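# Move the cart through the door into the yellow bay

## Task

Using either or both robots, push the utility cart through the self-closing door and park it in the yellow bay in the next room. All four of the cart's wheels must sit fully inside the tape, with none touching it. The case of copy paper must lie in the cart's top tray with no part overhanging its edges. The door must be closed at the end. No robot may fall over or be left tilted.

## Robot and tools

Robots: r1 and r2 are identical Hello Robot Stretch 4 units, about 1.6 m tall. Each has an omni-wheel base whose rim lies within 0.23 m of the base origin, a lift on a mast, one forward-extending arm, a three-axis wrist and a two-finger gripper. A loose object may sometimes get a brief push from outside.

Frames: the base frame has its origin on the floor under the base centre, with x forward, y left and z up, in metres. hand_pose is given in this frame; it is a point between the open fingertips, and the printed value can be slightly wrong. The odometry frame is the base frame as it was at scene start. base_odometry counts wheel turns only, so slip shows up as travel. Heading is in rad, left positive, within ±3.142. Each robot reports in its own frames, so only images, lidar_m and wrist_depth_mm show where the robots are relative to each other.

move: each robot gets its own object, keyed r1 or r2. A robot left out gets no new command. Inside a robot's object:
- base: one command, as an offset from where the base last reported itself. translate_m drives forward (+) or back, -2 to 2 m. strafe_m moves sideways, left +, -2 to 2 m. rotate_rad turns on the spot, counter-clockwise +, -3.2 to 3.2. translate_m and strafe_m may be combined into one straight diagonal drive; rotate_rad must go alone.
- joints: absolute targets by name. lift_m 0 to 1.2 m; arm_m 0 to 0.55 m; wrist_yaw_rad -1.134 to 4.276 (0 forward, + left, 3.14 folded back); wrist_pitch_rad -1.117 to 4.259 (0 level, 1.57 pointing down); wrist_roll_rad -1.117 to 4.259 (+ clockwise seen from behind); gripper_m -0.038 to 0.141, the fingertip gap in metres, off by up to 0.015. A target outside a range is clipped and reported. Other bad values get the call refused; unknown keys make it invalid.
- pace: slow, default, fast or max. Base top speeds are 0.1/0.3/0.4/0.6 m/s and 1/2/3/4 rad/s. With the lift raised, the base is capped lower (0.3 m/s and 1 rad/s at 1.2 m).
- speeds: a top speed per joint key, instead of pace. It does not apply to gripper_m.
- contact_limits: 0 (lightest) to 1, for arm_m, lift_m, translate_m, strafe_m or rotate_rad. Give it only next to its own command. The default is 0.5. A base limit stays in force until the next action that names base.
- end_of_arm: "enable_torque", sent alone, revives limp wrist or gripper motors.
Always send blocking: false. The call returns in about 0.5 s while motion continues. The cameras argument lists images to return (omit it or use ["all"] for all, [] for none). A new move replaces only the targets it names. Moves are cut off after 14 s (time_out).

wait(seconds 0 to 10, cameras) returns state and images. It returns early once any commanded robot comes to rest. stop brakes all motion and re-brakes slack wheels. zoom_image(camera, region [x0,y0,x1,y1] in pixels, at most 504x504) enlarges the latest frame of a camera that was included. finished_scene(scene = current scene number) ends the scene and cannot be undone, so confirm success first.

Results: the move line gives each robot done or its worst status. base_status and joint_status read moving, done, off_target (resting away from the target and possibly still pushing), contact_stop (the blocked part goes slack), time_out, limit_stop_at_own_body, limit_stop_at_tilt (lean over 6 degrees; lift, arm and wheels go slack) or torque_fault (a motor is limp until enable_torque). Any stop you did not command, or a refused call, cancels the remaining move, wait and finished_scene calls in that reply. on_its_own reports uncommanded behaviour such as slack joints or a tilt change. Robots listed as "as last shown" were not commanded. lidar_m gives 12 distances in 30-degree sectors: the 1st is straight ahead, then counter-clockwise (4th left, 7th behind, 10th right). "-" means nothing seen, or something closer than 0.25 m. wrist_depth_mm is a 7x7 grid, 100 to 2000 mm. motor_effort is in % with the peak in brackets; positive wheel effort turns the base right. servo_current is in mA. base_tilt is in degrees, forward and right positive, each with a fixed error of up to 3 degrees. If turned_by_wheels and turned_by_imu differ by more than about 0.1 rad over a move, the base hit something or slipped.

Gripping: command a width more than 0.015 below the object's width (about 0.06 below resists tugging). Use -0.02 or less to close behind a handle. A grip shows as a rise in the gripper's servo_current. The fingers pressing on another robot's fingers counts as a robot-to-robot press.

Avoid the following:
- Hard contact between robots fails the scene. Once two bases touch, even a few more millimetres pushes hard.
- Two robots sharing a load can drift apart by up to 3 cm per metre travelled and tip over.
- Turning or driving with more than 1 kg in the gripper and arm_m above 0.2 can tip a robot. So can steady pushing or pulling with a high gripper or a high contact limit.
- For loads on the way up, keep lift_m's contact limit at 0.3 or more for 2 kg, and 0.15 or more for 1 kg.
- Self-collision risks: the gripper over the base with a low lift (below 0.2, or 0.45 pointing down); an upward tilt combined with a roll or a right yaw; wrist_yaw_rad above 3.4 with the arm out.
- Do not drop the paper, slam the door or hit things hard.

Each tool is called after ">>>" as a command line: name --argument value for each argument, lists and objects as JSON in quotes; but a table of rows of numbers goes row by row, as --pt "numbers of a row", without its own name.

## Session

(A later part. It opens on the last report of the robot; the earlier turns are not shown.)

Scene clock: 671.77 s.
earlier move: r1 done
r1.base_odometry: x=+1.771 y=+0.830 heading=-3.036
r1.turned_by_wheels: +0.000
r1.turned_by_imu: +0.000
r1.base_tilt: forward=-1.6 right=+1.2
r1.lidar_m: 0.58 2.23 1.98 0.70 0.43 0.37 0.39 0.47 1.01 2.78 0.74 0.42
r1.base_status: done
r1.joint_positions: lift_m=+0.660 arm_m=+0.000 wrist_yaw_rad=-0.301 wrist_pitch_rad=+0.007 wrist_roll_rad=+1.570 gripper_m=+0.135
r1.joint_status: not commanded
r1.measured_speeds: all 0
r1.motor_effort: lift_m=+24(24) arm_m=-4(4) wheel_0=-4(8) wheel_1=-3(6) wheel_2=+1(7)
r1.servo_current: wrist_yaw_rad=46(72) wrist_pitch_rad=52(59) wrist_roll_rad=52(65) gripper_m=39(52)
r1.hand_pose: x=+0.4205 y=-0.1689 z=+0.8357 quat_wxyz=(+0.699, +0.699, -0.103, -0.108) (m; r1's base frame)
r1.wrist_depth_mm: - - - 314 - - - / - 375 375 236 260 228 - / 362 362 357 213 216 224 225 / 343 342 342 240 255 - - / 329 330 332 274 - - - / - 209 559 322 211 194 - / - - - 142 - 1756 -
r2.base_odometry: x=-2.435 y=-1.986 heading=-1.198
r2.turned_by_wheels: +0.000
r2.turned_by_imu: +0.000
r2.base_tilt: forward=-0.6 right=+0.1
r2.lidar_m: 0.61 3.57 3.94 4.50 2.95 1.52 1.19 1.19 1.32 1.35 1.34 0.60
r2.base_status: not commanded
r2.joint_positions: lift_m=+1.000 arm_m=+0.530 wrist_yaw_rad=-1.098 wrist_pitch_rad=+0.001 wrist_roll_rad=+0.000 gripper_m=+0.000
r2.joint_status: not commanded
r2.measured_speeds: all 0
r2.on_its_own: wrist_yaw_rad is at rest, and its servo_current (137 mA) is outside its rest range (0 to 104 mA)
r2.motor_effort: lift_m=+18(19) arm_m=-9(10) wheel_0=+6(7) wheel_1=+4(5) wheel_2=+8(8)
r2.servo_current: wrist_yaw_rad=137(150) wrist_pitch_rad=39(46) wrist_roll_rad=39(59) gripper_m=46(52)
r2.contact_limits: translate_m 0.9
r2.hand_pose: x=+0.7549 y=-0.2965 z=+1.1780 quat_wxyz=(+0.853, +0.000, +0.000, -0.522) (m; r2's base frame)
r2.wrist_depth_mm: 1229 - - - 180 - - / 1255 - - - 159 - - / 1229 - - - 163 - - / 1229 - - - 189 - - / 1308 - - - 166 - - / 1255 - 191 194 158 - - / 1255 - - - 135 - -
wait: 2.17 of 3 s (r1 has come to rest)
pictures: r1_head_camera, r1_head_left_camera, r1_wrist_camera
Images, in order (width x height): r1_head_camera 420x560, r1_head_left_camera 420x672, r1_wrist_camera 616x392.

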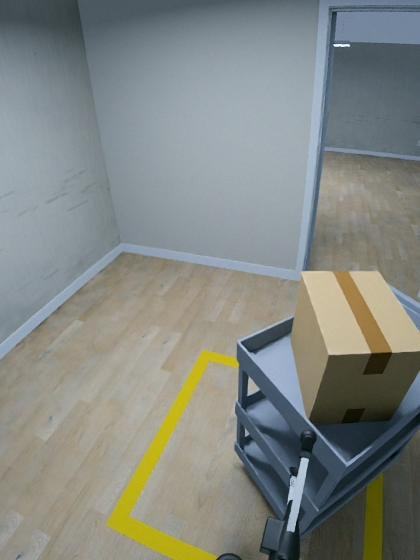

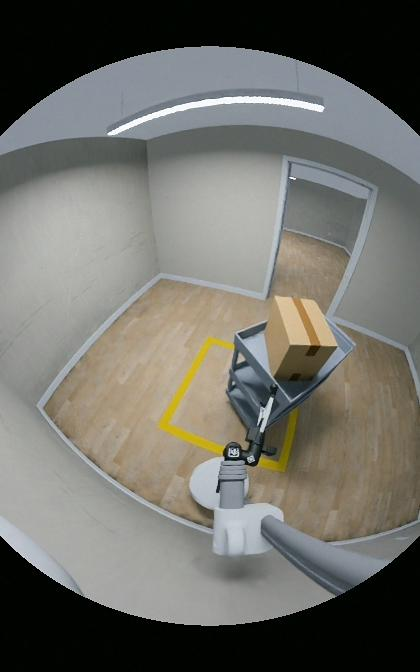

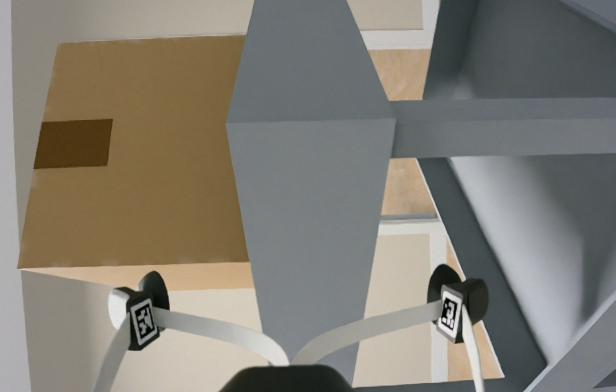

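>>> move --r1 '{"joints":{"lift_m":1.1,"wrist_yaw_rad":0}}' --blocking false --cameras '[]'

>>> wait --seconds 3 --cameras '[]'

>>> move --r1 '{"base":{"translate_m":-0.44,"strafe_m":-1.22},"joints":{"wrist_roll_rad":0,"gripper_m":-0.01}}' --blocking false --cameras '[]'

>>> wait --seconds 9 --cameras '["r1_head_camera","r1_head_left_camera"]'

Scene clock: 682.40 s.
move: r1 moving
r1.base_odometry: x=+1.771 y=+0.830 heading=-3.036
r1.turned_by_wheels: +0.000
r1.turned_by_imu: +0.000
r1.base_tilt: forward=-1.6 right=+1.3
r1.lidar_m: 0.57 2.19 1.99 0.69 0.46 0.38 0.35 0.48 0.98 2.77 0.71 0.44
r1.base_status: not commanded
r1.joint_positions: lift_m=+0.697 arm_m=+0.000 wrist_yaw_rad=-0.003 wrist_pitch_rad=+0.007 wrist_roll_rad=+1.570 gripper_m=+0.135
r1.joint_status: lift_m moving; wrist_yaw_rad moving
r1.measured_speeds: translate_m=+0.000 strafe_m=+0.000 rotate_rad=+0.000 lift_m=+0.146 arm_m=+0.000 wrist_yaw_rad=+0.032 wrist_pitch_rad=+0.000 wrist_roll_rad=+0.000
r1.motor_effort: lift_m=+26(28) arm_m=-3(4) wheel_0=-3(4) wheel_1=-3(4) wheel_2=+1(2)
r1.servo_current: wrist_yaw_rad=59(104) wrist_pitch_rad=46(52) wrist_roll_rad=65(65) gripper_m=39(46)
r1.hand_pose: x=+0.4590 y=-0.0884 z=+0.8736 quat_wxyz=(+0.707, +0.707, +0.001, -0.004) (m; r1's base frame)
r1.wrist_depth_mm: 273 274 278 194 190 - - / 274 277 277 229 223 - - / - 436 452 276 268 1808 - / - - - 349 355 1921 - / - - - 508 - 1756 - / - 209 - - - 197 1255 / - - - 149 - 1808 1281
r2.base_odometry: x=-2.435 y=-1.986 heading=-1.198
r2.turned_by_wheels: +0.000
r2.turned_by_imu: +0.000
r2.base_tilt: forward=-0.6 right=+0.1
r2.lidar_m: 0.61 3.55 3.94 4.51 2.94 1.51 1.19 1.19 1.33 1.35 1.33 0.58
r2.base_status: not commanded
r2.joint_positions: lift_m=+1.000 arm_m=+0.530 wrist_yaw_rad=-1.098 wrist_pitch_rad=+0.001 wrist_roll_rad=+0.000 gripper_m=+0.000
r2.joint_status: not commanded
r2.measured_speeds: all 0
r2.motor_effort: lift_m=+18(19) arm_m=-9(9) wheel_0=+6(6) wheel_1=+4(5) wheel_2=+8(8)
r2.servo_current: wrist_yaw_rad=137(150) wrist_pitch_rad=39(46) wrist_roll_rad=46(52) gripper_m=52(59)
r2.contact_limits: translate_m 0.9
r2.hand_pose: x=+0.7549 y=-0.2965 z=+1.1780 quat_wxyz=(+0.853, +0.000, +0.000, -0.522) (m; r2's base frame)
r2.wrist_depth_mm: 1229 - - - 180 - - / 1255 - - - 159 - - / 1229 - - - 163 - - / 1255 - - - 189 - - / 1336 - - - 166 - - / 1281 - 192 194 157 - - / 1281 - - - 135 - -
pictures: none
No camera images: "cameras" was empty.

Scene clock: 684.67 s.
earlier move: r1 done
r1.base_odometry: x=+1.771 y=+0.830 heading=-3.036
r1.turned_by_wheels: +0.000
r1.turned_by_imu: +0.000
r1.base_tilt: forward=-1.6 right=+1.3
r1.lidar_m: 0.55 2.23 1.99 0.74 0.44 0.38 0.39 0.49 0.98 2.77 0.73 0.43
r1.base_status: not commanded
r1.joint_positions: lift_m=+1.100 arm_m=+0.000 wrist_yaw_rad=-0.003 wrist_pitch_rad=+0.007 wrist_roll_rad=+1.570 gripper_m=+0.135
r1.joint_status: all done
r1.measured_speeds: all 0
r1.motor_effort: lift_m=+25(28) arm_m=-4(4) wheel_0=-3(4) wheel_1=-3(4) wheel_2=+1(2)
r1.servo_current: wrist_yaw_rad=59(104) wrist_pitch_rad=46(59) wrist_roll_rad=59(65) gripper_m=39(52)
r1.hand_pose: x=+0.4590 y=-0.0882 z=+1.2758 quat_wxyz=(+0.707, +0.707, +0.001, -0.003) (m; r1's base frame)
r1.wrist_depth_mm: - - - - - 368 289 / 1921 - - - - 397 293 / - - - - - 525 436 / - - - - - - 1921 / - - - - - - 1863 / - 210 - - - 196 1863 / - - - 148 - - 1756
r2.base_odometry: x=-2.435 y=-1.986 heading=-1.198
r2.turned_by_wheels: +0.000
r2.turned_by_imu: +0.000
r2.base_tilt: forward=-0.6 right=+0.1
r2.lidar_m: 0.61 3.55 3.91 4.51 2.92 1.50 1.20 1.18 1.30 1.36 1.32 0.60
r2.base_status: not commanded
r2.joint_positions: lift_m=+1.000 arm_m=+0.530 wrist_yaw_rad=-1.098 wrist_pitch_rad=+0.001 wrist_roll_rad=+0.000 gripper_m=+0.000
r2.joint_status: not commanded
r2.measured_speeds: all 0
r2.on_its_own: wrist_yaw_rad is at rest, and its servo_current (143 mA) is outside its rest range (0 to 104 mA)
r2.motor_effort: lift_m=+19(19) arm_m=-9(10) wheel_0=+6(7) wheel_1=+4(5) wheel_2=+8(8)
r2.servo_current: wrist_yaw_rad=143(150) wrist_pitch_rad=39(46) wrist_roll_rad=52(59) gripper_m=52(59)
r2.contact_limits: translate_m 0.9
r2.hand_pose: x=+0.7549 y=-0.2965 z=+1.1780 quat_wxyz=(+0.853, +0.000, +0.000, -0.522) (m; r2's base frame)
r2.wrist_depth_mm: 1205 - - - 180 - - / 1255 - - - 160 - - / 1229 - - - 163 - - / 1229 - - - 189 - - / 1308 - - - 166 - - / 1281 - 190 195 157 - - / 1229 - - - 135 - -
wait: 2.27 of 3 s (r1 has come to rest)
pictures: none
No camera images: "cameras" was empty.

Scene clock: 685.17 s.
move: r1 moving
r1.base_odometry: x=+1.779 y=+0.861 heading=-3.036
r1.turned_by_wheels: +0.000
r1.turned_by_imu: +0.000
r1.base_tilt: forward=-1.5 right=+1.3
r1.lidar_m: 0.54 2.27 2.01 0.72 0.44 0.38 0.37 0.49 0.99 2.74 0.83 0.43
r1.base_status: translate_m moving; strafe_m moving
r1.joint_positions: lift_m=+1.100 arm_m=+0.000 wrist_yaw_rad=-0.003 wrist_pitch_rad=+0.007 wrist_roll_rad=+0.991 gripper_m=+0.123
r1.joint_status: wrist_roll_rad moving; gripper_m moving
r1.measured_speeds: translate_m=-0.043 strafe_m=-0.115 rotate_rad=+0.002 lift_m=+0.000 arm_m=+0.000 wrist_yaw_rad=+0.000 wrist_pitch_rad=+0.000 wrist_roll_rad=-1.817
r1.motor_effort: lift_m=+25(25) arm_m=-4(4) wheel_0=+7(9) wheel_1=-9(10) wheel_2=+3(5)
r1.servo_current: wrist_yaw_rad=52(59) wrist_pitch_rad=52(59) wrist_roll_rad=46(111) gripper_m=78(78)
r1.hand_pose: x=+0.4591 y=-0.0882 z=+1.2758 quat_wxyz=(+0.880, +0.475, +0.002, -0.003) (m; r1's base frame)
r1.wrist_depth_mm: - - - - - - - / - - - - - - 530 / - - - - - - 442 / - - - - - 530 377 / - - - - - 559 349 / - 213 - - - 206 609 / - - - 148 - - -
r2.base_odometry: x=-2.435 y=-1.986 heading=-1.198
r2.turned_by_wheels: +0.000
r2.turned_by_imu: +0.000
r2.base_tilt: forward=-0.6 right=+0.1
r2.lidar_m: 0.60 3.53 3.94 4.51 2.93 1.49 1.20 1.19 1.30 1.35 1.34 0.60
r2.base_status: not commanded
r2.joint_positions: lift_m=+1.000 arm_m=+0.530 wrist_yaw_rad=-1.098 wrist_pitch_rad=+0.001 wrist_roll_rad=+0.000 gripper_m=+0.000
r2.joint_status: not commanded
r2.measured_speeds: all 0
r2.motor_effort: lift_m=+18(19) arm_m=-9(9) wheel_0=+6(6) wheel_1=+4(4) wheel_2=+8(8)
r2.servo_current: wrist_yaw_rad=137(143) wrist_pitch_rad=39(39) wrist_roll_rad=52(52) gripper_m=52(59)
r2.contact_limits: translate_m 0.9
r2.hand_pose: x=+0.7549 y=-0.2965 z=+1.1780 quat_wxyz=(+0.853, +0.000, +0.000, -0.522) (m; r2's base frame)
r2.wrist_depth_mm: 1229 - - - 181 - - / 1229 - - - 160 - - / 1229 - - - 163 - - / 1229 - - - 190 - - / 1308 - - - 166 - - / 1308 - 192 195 157 - - / 1255 - - - 135 - -
pictures: none
No camera images: "cameras" was empty.

Scene clock: 690.47 s.
earlier move: r1 done
r1.base_odometry: x=+2.080 y=+2.090 heading=-3.036
r1.turned_by_wheels: +0.000
r1.turned_by_imu: -0.008
r1.base_tilt: forward=-1.6 right=+1.3
r1.lidar_m: 2.39 1.14 1.19 0.71 0.42 0.39 0.37 0.48 0.97 1.44 1.73 2.39
r1.base_status: done
r1.joint_positions: lift_m=+1.100 arm_m=+0.000 wrist_yaw_rad=-0.003 wrist_pitch_rad=+0.007 wrist_roll_rad=+0.002 gripper_m=-0.009
r1.joint_status: all done
r1.measured_speeds: all 0
r1.motor_effort: lift_m=+24(25) arm_m=-4(4) wheel_0=+1(10) wheel_1=+1(11) wheel_2=+1(6)
r1.servo_current: wrist_yaw_rad=46(72) wrist_pitch_rad=46(59) wrist_roll_rad=52(111) gripper_m=52(130)
r1.hand_pose: x=+0.4591 y=-0.0882 z=+1.2758 quat_wxyz=(+1.000, +0.001, +0.003, -0.001) (m; r1's base frame)
r1.wrist_depth_mm: - - - - - - - / - - - - - - - / - - - - - - - / - - - - - - - / - - - - - - - / - - - 194 - - - / - - 181 185 153 - -
r2.base_odometry: x=-2.435 y=-1.986 heading=-1.198
r2.turned_by_wheels: +0.000
r2.turned_by_imu: +0.001
r2.base_tilt: forward=-0.6 right=+0.1
r2.lidar_m: 0.59 3.54 3.92 4.49 2.95 1.51 1.17 1.18 1.31 1.34 1.33 0.59
r2.base_status: not commanded
r2.joint_positions: lift_m=+1.000 arm_m=+0.530 wrist_yaw_rad=-1.098 wrist_pitch_rad=+0.001 wrist_roll_rad=+0.000 gripper_m=+0.000
r2.joint_status: not commanded
r2.measured_speeds: all 0
r2.on_its_own: wrist_yaw_rad is at rest, and its servo_current (130 mA) is outside its rest range (0 to 104 mA)
r2.motor_effort: lift_m=+18(19) arm_m=-9(10) wheel_0=+6(7) wheel_1=+4(5) wheel_2=+8(8)
r2.servo_current: wrist_yaw_rad=130(150) wrist_pitch_rad=39(52) wrist_roll_rad=59(65) gripper_m=46(59)
r2.contact_limits: translate_m 0.9
r2.hand_pose: x=+0.7549 y=-0.2965 z=+1.1780 quat_wxyz=(+0.853, +0.000, +0.000, -0.522) (m; r2's base frame)
r2.wrist_depth_mm: 1205 - - - 180 - - / 1229 - - - 160 - - / 1255 - - - 163 - - / 1255 - - - 190 - - / 1308 - - - 165 - - / 1281 - 191 194 157 - - / 1255 - - - 136 - -
wait: 5.30 of 9 s (r1 has come to rest)
pictures: r1_head_camera, r1_head_left_camera
Images, in order (width x height): r1_head_camera 420x560, r1_head_left_camera 420x672.

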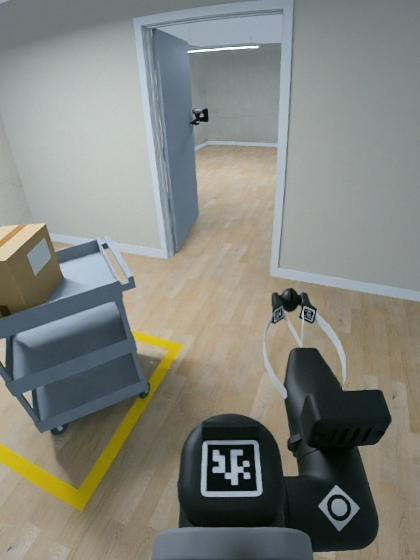

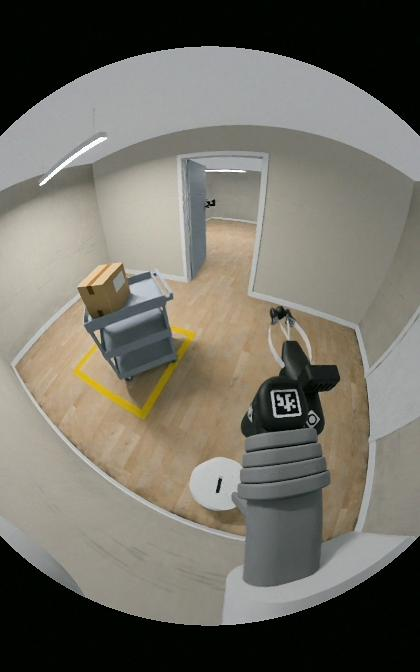

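>>> move --r1 '{"base":{"translate_m":0.628,"strafe_m":-0.262}}' --blocking false --cameras '[]'

>>> wait --seconds 5 --cameras '[]'

>>> move --r1 '{"base":{"rotate_rad":1.176},"joints":{"lift_m":0.66}}' --blocking false --cameras '[]'

>>> wait --seconds 4 --cameras '["r1_head_camera","r1_head_left_camera","r1_wrist_camera"]'

Scene clock: 717.97 s.
move: r1 moving
r1.base_odometry: x=+2.048 y=+2.099 heading=-3.035
r1.turned_by_wheels: +0.000
r1.turned_by_imu: +0.000
r1.base_tilt: forward=-1.6 right=+1.3
r1.lidar_m: 2.38 1.12 1.17 0.77 0.47 0.41 0.42 0.53 1.06 1.45 1.72 2.35
r1.base_status: translate_m moving; strafe_m moving
r1.joint_positions: lift_m=+1.100 arm_m=+0.000 wrist_yaw_rad=-0.003 wrist_pitch_rad=+0.007 wrist_roll_rad=+0.002 gripper_m=-0.009
r1.joint_status: not commanded
r1.measured_speeds: translate_m=+0.121 strafe_m=-0.050 rotate_rad=-0.001 lift_m=+0.000 arm_m=+0.000 wrist_yaw_rad=+0.000 wrist_pitch_rad=+0.000 wrist_roll_rad=+0.000
r1.motor_effort: lift_m=+24(24) arm_m=-3(4) wheel_0=+10(11) wheel_1=+4(6) wheel_2=-8(9)
r1.servo_current: wrist_yaw_rad=59(72) wrist_pitch_rad=46(52) wrist_roll_rad=33(52) gripper_m=52(52)
r1.hand_pose: x=+0.4591 y=-0.0882 z=+1.2758 quat_wxyz=(+1.000, +0.001, +0.003, -0.001) (m; r1's base frame)
r1.wrist_depth_mm: - - - - - - - / - - - - - - - / - - - - - - - / - - - - - - - / - - - - - - - / - - - 195 - - - / - - 181 184 152 - -
r2.base_odometry: x=-2.435 y=-1.986 heading=-1.198
r2.turned_by_wheels: +0.000
r2.turned_by_imu: +0.000
r2.base_tilt: forward=-0.6 right=+0.0
r2.lidar_m: 0.62 3.56 3.93 4.50 2.93 1.50 1.18 1.19 1.30 1.34 1.32 0.60
r2.base_status: not commanded
r2.joint_positions: lift_m=+1.000 arm_m=+0.530 wrist_yaw_rad=-1.098 wrist_pitch_rad=+0.001 wrist_roll_rad=+0.000 gripper_m=+0.000
r2.joint_status: not commanded
r2.measured_speeds: all 0
r2.motor_effort: lift_m=+18(19) arm_m=-9(9) wheel_0=+6(7) wheel_1=+4(5) wheel_2=+8(8)
r2.servo_current: wrist_yaw_rad=124(150) wrist_pitch_rad=39(46) wrist_roll_rad=52(59) gripper_m=46(52)
r2.contact_limits: translate_m 0.9
r2.hand_pose: x=+0.7549 y=-0.2965 z=+1.1780 quat_wxyz=(+0.853, +0.000, +0.000, -0.522) (m; r2's base frame)
r2.wrist_depth_mm: 1205 - - - 180 - - / 1229 - - - 159 - - / 1255 - - - 162 - - / 1229 - - - 189 - - / 1308 - - - 166 - - / 1281 - 191 194 157 - - / 1255 - - - 135 - -
pictures: none
No camera images: "cameras" was empty.

Scene clock: 721.13 s.
earlier move: r1 done
r1.base_odometry: x=+1.428 y=+2.284 heading=-3.036
r1.turned_by_wheels: +0.000
r1.turned_by_imu: -0.001
r1.base_tilt: forward=-1.6 right=+1.2
r1.lidar_m: 1.73 1.14 0.80 1.06 1.18 1.05 1.07 1.30 1.36 1.37 1.69 1.71
r1.base_status: done
r1.joint_positions: lift_m=+1.100 arm_m=+0.000 wrist_yaw_rad=-0.003 wrist_pitch_rad=+0.007 wrist_roll_rad=+0.002 gripper_m=-0.009
r1.joint_status: not commanded
r1.measured_speeds: all 0
r1.motor_effort: lift_m=+24(24) arm_m=-4(4) wheel_0=+2(11) wheel_1=+1(6) wheel_2=+0(10)
r1.servo_current: wrist_yaw_rad=46(78) wrist_pitch_rad=39(59) wrist_roll_rad=72(72) gripper_m=52(59)
r1.hand_pose: x=+0.4591 y=-0.0882 z=+1.2759 quat_wxyz=(+1.000, +0.001, +0.003, -0.001) (m; r1's base frame)
r1.wrist_depth_mm: - 1808 1708 - - - - / - 1983 - - - - - / - 1983 - - - - - / - 1921 - - - - - / - - - - - - - / - 1983 - 195 - - - / - 1863 181 151 142 - -
r2.base_odometry: x=-2.435 y=-1.986 heading=-1.198
r2.turned_by_wheels: +0.000
r2.turned_by_imu: +0.000
r2.base_tilt: forward=-0.7 right=+0.0
r2.lidar_m: 0.59 3.52 3.95 4.51 2.93 1.46 1.20 1.18 1.32 1.33 1.33 0.62
r2.base_status: not commanded
r2.joint_positions: lift_m=+1.000 arm_m=+0.530 wrist_yaw_rad=-1.098 wrist_pitch_rad=+0.001 wrist_roll_rad=+0.000 gripper_m=+0.000
r2.joint_status: not commanded
r2.measured_speeds: all 0
r2.on_its_own: wrist_yaw_rad is at rest, and its servo_current (137 mA) is outside its rest range (0 to 104 mA)
r2.motor_effort: lift_m=+18(19) arm_m=-9(10) wheel_0=+6(7) wheel_1=+4(5) wheel_2=+8(8)
r2.servo_current: wrist_yaw_rad=137(150) wrist_pitch_rad=39(46) wrist_roll_rad=39(59) gripper_m=52(59)
r2.contact_limits: translate_m 0.9
r2.hand_pose: x=+0.7549 y=-0.2965 z=+1.1780 quat_wxyz=(+0.853, +0.000, +0.000, -0.522) (m; r2's base frame)
r2.wrist_depth_mm: 1229 - - - 180 - - / 1255 - - - 159 - - / 1205 - - - 163 - - / 1255 - - - 190 - - / 1308 - - - 166 - - / 1281 - 191 193 158 - - / 1281 - - - 135 - -
wait: 3.17 of 5 s (r1 has come to rest)
pictures: none
No camera images: "cameras" was empty.

Scene clock: 721.63 s.
move: r1 moving
r1.base_odometry: x=+1.428 y=+2.284 heading=-2.872
r1.turned_by_wheels: +0.163
r1.turned_by_imu: +0.164
r1.base_tilt: forward=-1.6 right=+1.3
r1.lidar_m: 1.79 0.80 0.82 1.59 1.09 1.06 1.09 1.49 1.37 1.43 1.81 1.72
r1.base_status: rotate_rad moving
r1.joint_positions: lift_m=+1.063 arm_m=+0.000 wrist_yaw_rad=-0.003 wrist_pitch_rad=+0.007 wrist_roll_rad=+0.002 gripper_m=-0.009
r1.joint_status: lift_m moving
r1.measured_speeds: translate_m=+0.000 strafe_m=+0.000 rotate_rad=+0.630 lift_m=-0.146 arm_m=+0.000 wrist_yaw_rad=+0.000 wrist_pitch_rad=+0.000 wrist_roll_rad=+0.000
r1.motor_effort: lift_m=+10(23) arm_m=-4(4) wheel_0=-8(8) wheel_1=-6(8) wheel_2=-6(6)
r1.servo_current: wrist_yaw_rad=39(72) wrist_pitch_rad=46(52) wrist_roll_rad=52(52) gripper_m=52(52)
r1.hand_pose: x=+0.4591 y=-0.0882 z=+1.2389 quat_wxyz=(+1.000, +0.001, +0.003, -0.001) (m; r1's base frame)
r1.wrist_depth_mm: - - 1921 - - - - / - - - - - - - / - - - - - - - / - - - - - - - / - - - - - - - / - - 1921 194 171 - - / - - 180 180 142 - -
r2.base_odometry: x=-2.435 y=-1.986 heading=-1.198
r2.turned_by_wheels: +0.000
r2.turned_by_imu: +0.000
r2.base_tilt: forward=-0.6 right=+0.0
r2.lidar_m: 0.61 3.55 3.91 4.51 2.91 1.52 1.19 1.19 1.33 1.34 1.32 0.59
r2.base_status: not commanded
r2.joint_positions: lift_m=+1.000 arm_m=+0.530 wrist_yaw_rad=-1.098 wrist_pitch_rad=+0.001 wrist_roll_rad=+0.000 gripper_m=+0.000
r2.joint_status: not commanded
r2.measured_speeds: all 0
r2.motor_effort: lift_m=+19(19) arm_m=-9(9) wheel_0=+6(6) wheel_1=+4(5) wheel_2=+8(8)
r2.servo_current: wrist_yaw_rad=117(143) wrist_pitch_rad=39(46) wrist_roll_rad=39(52) gripper_m=52(59)
r2.contact_limits: translate_m 0.9
r2.hand_pose: x=+0.7549 y=-0.2965 z=+1.1780 quat_wxyz=(+0.853, +0.000, +0.000, -0.522) (m; r2's base frame)
r2.wrist_depth_mm: 1229 - - - 180 - - / 1255 - - - 159 - - / 1229 - - - 163 - - / 1229 - - - 189 - - / 1308 - - - 165 - - / 1281 - 191 194 157 - - / 1229 - - - 135 - -
pictures: none
No camera images: "cameras" was empty.

Scene clock: 723.90 s.
earlier move: r1 done
r1.base_odometry: x=+1.428 y=+2.284 heading=-1.860
r1.turned_by_wheels: +1.012
r1.turned_by_imu: +1.018
r1.base_tilt: forward=-1.6 right=+1.3
r1.lidar_m: 0.81 1.64 1.11 1.06 1.07 1.42 1.36 1.43 1.84 1.71 1.75 0.82
r1.base_status: done
r1.joint_positions: lift_m=+0.660 arm_m=+0.000 wrist_yaw_rad=-0.002 wrist_pitch_rad=+0.007 wrist_roll_rad=+0.002 gripper_m=-0.009
r1.joint_status: all done
r1.measured_speeds: all 0
r1.motor_effort: lift_m=+13(23) arm_m=-4(4) wheel_0=-2(8) wheel_1=+0(8) wheel_2=-2(7)
r1.servo_current: wrist_yaw_rad=52(72) wrist_pitch_rad=46(59) wrist_roll_rad=52(72) gripper_m=52(52)
r1.hand_pose: x=+0.4591 y=-0.0881 z=+0.8368 quat_wxyz=(+1.000, +0.001, +0.003, -0.001) (m; r1's base frame)
r1.wrist_depth_mm: - - - - - - - / - - - - - - - / - - 866 917 - - - / - - 866 891 - - - / - - - 668 - - - / - - - 195 - - - / - - 163 135 142 1921 1863
r2.base_odometry: x=-2.435 y=-1.986 heading=-1.198
r2.turned_by_wheels: +0.000
r2.turned_by_imu: +0.000
r2.base_tilt: forward=-0.6 right=+0.1
r2.lidar_m: 0.59 3.55 3.90 4.52 2.95 1.51 1.18 1.17 1.32 1.34 1.32 0.57
r2.base_status: not commanded
r2.joint_positions: lift_m=+1.000 arm_m=+0.530 wrist_yaw_rad=-1.098 wrist_pitch_rad=+0.001 wrist_roll_rad=+0.000 gripper_m=+0.000
r2.joint_status: not commanded
r2.measured_speeds: all 0
r2.on_its_own: wrist_yaw_rad is at rest, and its servo_current (130 mA) is outside its rest range (0 to 104 mA)
r2.motor_effort: lift_m=+18(19) arm_m=-9(10) wheel_0=+6(7) wheel_1=+4(5) wheel_2=+8(8)
r2.servo_current: wrist_yaw_rad=130(143) wrist_pitch_rad=46(46) wrist_roll_rad=39(59) gripper_m=52(59)
r2.contact_limits: translate_m 0.9
r2.hand_pose: x=+0.7549 y=-0.2965 z=+1.1780 quat_wxyz=(+0.853, +0.000, +0.000, -0.522) (m; r2's base frame)
r2.wrist_depth_mm: 1229 - - - 180 - - / 1229 - - - 160 - - / 1229 - - - 163 - - / 1255 - - - 190 - - / 1308 - - - 166 - - / 1281 - 191 194 157 - - / 1281 - - - 135 - -
wait: 2.27 of 4 s (r1 has come to rest)
pictures: r1_head_camera, r1_head_left_camera, r1_wrist_camera
Images, in order (width x height): r1_head_camera 420x560, r1_head_left_camera 420x672, r1_wrist_camera 616x392.

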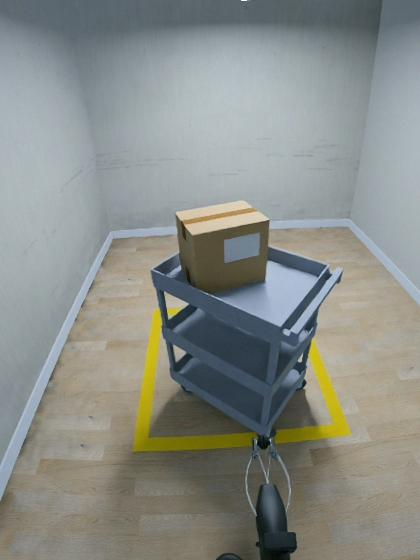

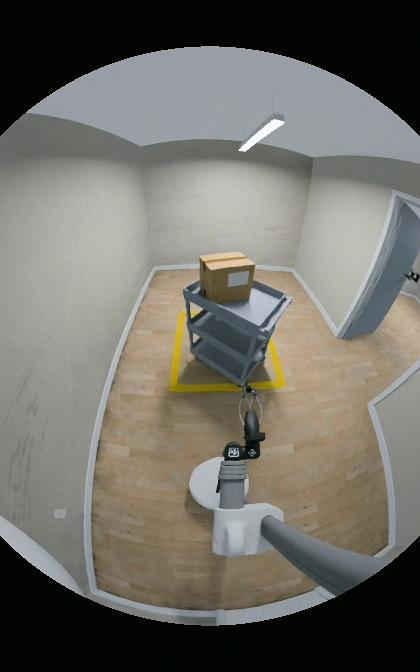

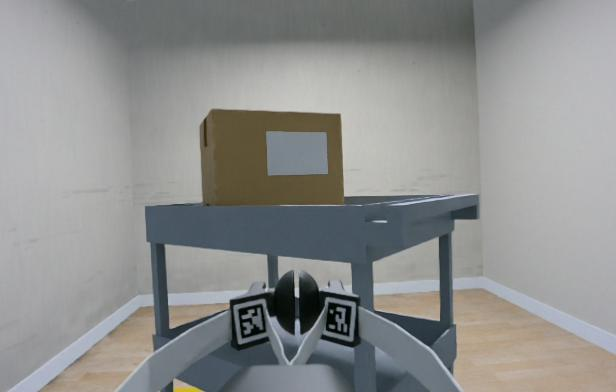

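>>> move --r1 '{"base":{"translate_m":0.3},"joints":{"wrist_roll_rad":1.571,"gripper_m":0.138},"pace":"slow"}' --blocking false --cameras '[]'

>>> wait --seconds 5 --cameras '["r1_wrist_camera"]'

Scene clock: 735.10 s.
move: r1 moving
r1.base_odometry: x=+1.424 y=+2.272 heading=-1.860
r1.turned_by_wheels: +0.000
r1.turned_by_imu: +0.000
r1.base_tilt: forward=-1.6 right=+1.3
r1.lidar_m: 0.79 1.66 1.13 1.05 1.09 1.43 1.37 1.42 1.84 1.68 1.74 0.78
r1.base_status: translate_m moving
r1.joint_positions: lift_m=+0.660 arm_m=+0.000 wrist_yaw_rad=-0.002 wrist_pitch_rad=+0.007 wrist_roll_rad=+0.406 gripper_m=+0.003
r1.joint_status: wrist_roll_rad moving; gripper_m moving
r1.measured_speeds: translate_m=+0.048 strafe_m=+0.001 rotate_rad=-0.002 lift_m=+0.000 arm_m=+0.000 wrist_yaw_rad=+0.000 wrist_pitch_rad=+0.000 wrist_roll_rad=+1.718
r1.motor_effort: lift_m=+13(13) arm_m=-4(4) wheel_0=+3(6) wheel_1=+5(7) wheel_2=-6(7)
r1.servo_current: wrist_yaw_rad=52(65) wrist_pitch_rad=46(59) wrist_roll_rad=85(111) gripper_m=46(65)
r1.hand_pose: x=+0.4591 y=-0.0881 z=+0.8368 quat_wxyz=(+0.979, +0.201, +0.003, -0.002) (m; r1's base frame)
r1.wrist_depth_mm: - - - - - - - / - - - - - - - / - - 878 931 - - - / - - 854 904 597 - - / - - 866 647 - - - / - - 191 203 177 1537 1618 / - - 167 131 146 - 1308
r2.base_odometry: x=-2.435 y=-1.986 heading=-1.198
r2.turned_by_wheels: +0.000
r2.turned_by_imu: +0.001
r2.base_tilt: forward=-0.6 right=+0.1
r2.lidar_m: 0.59 3.56 3.92 4.50 2.95 1.50 1.19 1.16 1.32 1.33 1.33 0.57
r2.base_status: not commanded
r2.joint_positions: lift_m=+1.000 arm_m=+0.530 wrist_yaw_rad=-1.098 wrist_pitch_rad=+0.001 wrist_roll_rad=+0.000 gripper_m=+0.000
r2.joint_status: not commanded
r2.measured_speeds: all 0
r2.motor_effort: lift_m=+19(19) arm_m=-9(9) wheel_0=+6(7) wheel_1=+4(5) wheel_2=+8(8)
r2.servo_current: wrist_yaw_rad=137(137) wrist_pitch_rad=39(46) wrist_roll_rad=52(52) gripper_m=46(52)
r2.contact_limits: translate_m 0.9
r2.hand_pose: x=+0.7549 y=-0.2965 z=+1.1780 quat_wxyz=(+0.853, +0.000, +0.000, -0.522) (m; r2's base frame)
r2.wrist_depth_mm: 1205 - - - 180 - - / 1205 - - - 159 - - / 1229 - - - 163 - - / 1229 - - - 189 - - / 1308 - - - 166 - - / 1281 - 191 194 157 - - / 1255 - - - 135 - -
pictures: none
No camera images: "cameras" was empty.

Scene clock: 740.10 s.
earlier move: r1 moving
r1.base_odometry: x=+1.343 y=+1.996 heading=-1.860
r1.turned_by_wheels: +0.000
r1.turned_by_imu: +0.000
r1.base_tilt: forward=-1.6 right=+1.2
r1.lidar_m: 0.55 0.81 1.14 1.08 1.11 1.46 1.66 1.73 1.82 1.69 2.07 0.50
r1.base_status: done
r1.joint_positions: lift_m=+0.660 arm_m=+0.000 wrist_yaw_rad=-0.002 wrist_pitch_rad=+0.007 wrist_roll_rad=+1.569 gripper_m=+0.138
r1.joint_status: gripper_m moving; the others done
r1.measured_speeds: all 0
r1.motor_effort: lift_m=+13(13) arm_m=-4(4) wheel_0=+2(8) wheel_1=+2(7) wheel_2=-2(7)
r1.servo_current: wrist_yaw_rad=39(78) wrist_pitch_rad=46(59) wrist_roll_rad=46(111) gripper_m=39(65)
r1.hand_pose: x=+0.4591 y=-0.0881 z=+0.8368 quat_wxyz=(+0.708, +0.706, +0.001, -0.003) (m; r1's base frame)
r1.wrist_depth_mm: - - - 647 - 699 1042 / - - - 264 - - - / - - - 289 315 310 310 / - - 640 315 866 - - / - - 597 351 - - - / - 209 574 399 211 195 - / - 554 544 142 - - -
r2.base_odometry: x=-2.435 y=-1.986 heading=-1.198
r2.turned_by_wheels: +0.000
r2.turned_by_imu: +0.001
r2.base_tilt: forward=-0.6 right=+0.0
r2.lidar_m: 0.59 3.55 3.92 4.49 2.91 1.48 1.21 1.18 1.30 1.36 1.32 0.60
r2.base_status: not commanded
r2.joint_positions: lift_m=+1.000 arm_m=+0.530 wrist_yaw_rad=-1.098 wrist_pitch_rad=+0.001 wrist_roll_rad=+0.000 gripper_m=+0.000
r2.joint_status: not commanded
r2.measured_speeds: all 0
r2.on_its_own: wrist_yaw_rad is at rest, and its servo_current (130 mA) is outside its rest range (0 to 104 mA)
r2.motor_effort: lift_m=+18(19) arm_m=-9(10) wheel_0=+6(7) wheel_1=+4(5) wheel_2=+8(8)
r2.servo_current: wrist_yaw_rad=130(150) wrist_pitch_rad=46(46) wrist_roll_rad=52(65) gripper_m=46(59)
r2.contact_limits: translate_m 0.9
r2.hand_pose: x=+0.7549 y=-0.2965 z=+1.1780 quat_wxyz=(+0.853, +0.000, +0.000, -0.522) (m; r2's base frame)
r2.wrist_depth_mm: 1205 - - - 180 - - / 1229 - - - 160 - - / 1255 - - - 163 - - / 1255 - - - 190 - - / 1308 - - - 166 - - / 1281 - 191 193 157 - - / 1255 - - - 135 - -
wait: 5.00 s; no rest
pictures: r1_wrist_camera
Images, in order (width x height): r1_wrist_camera 616x392.

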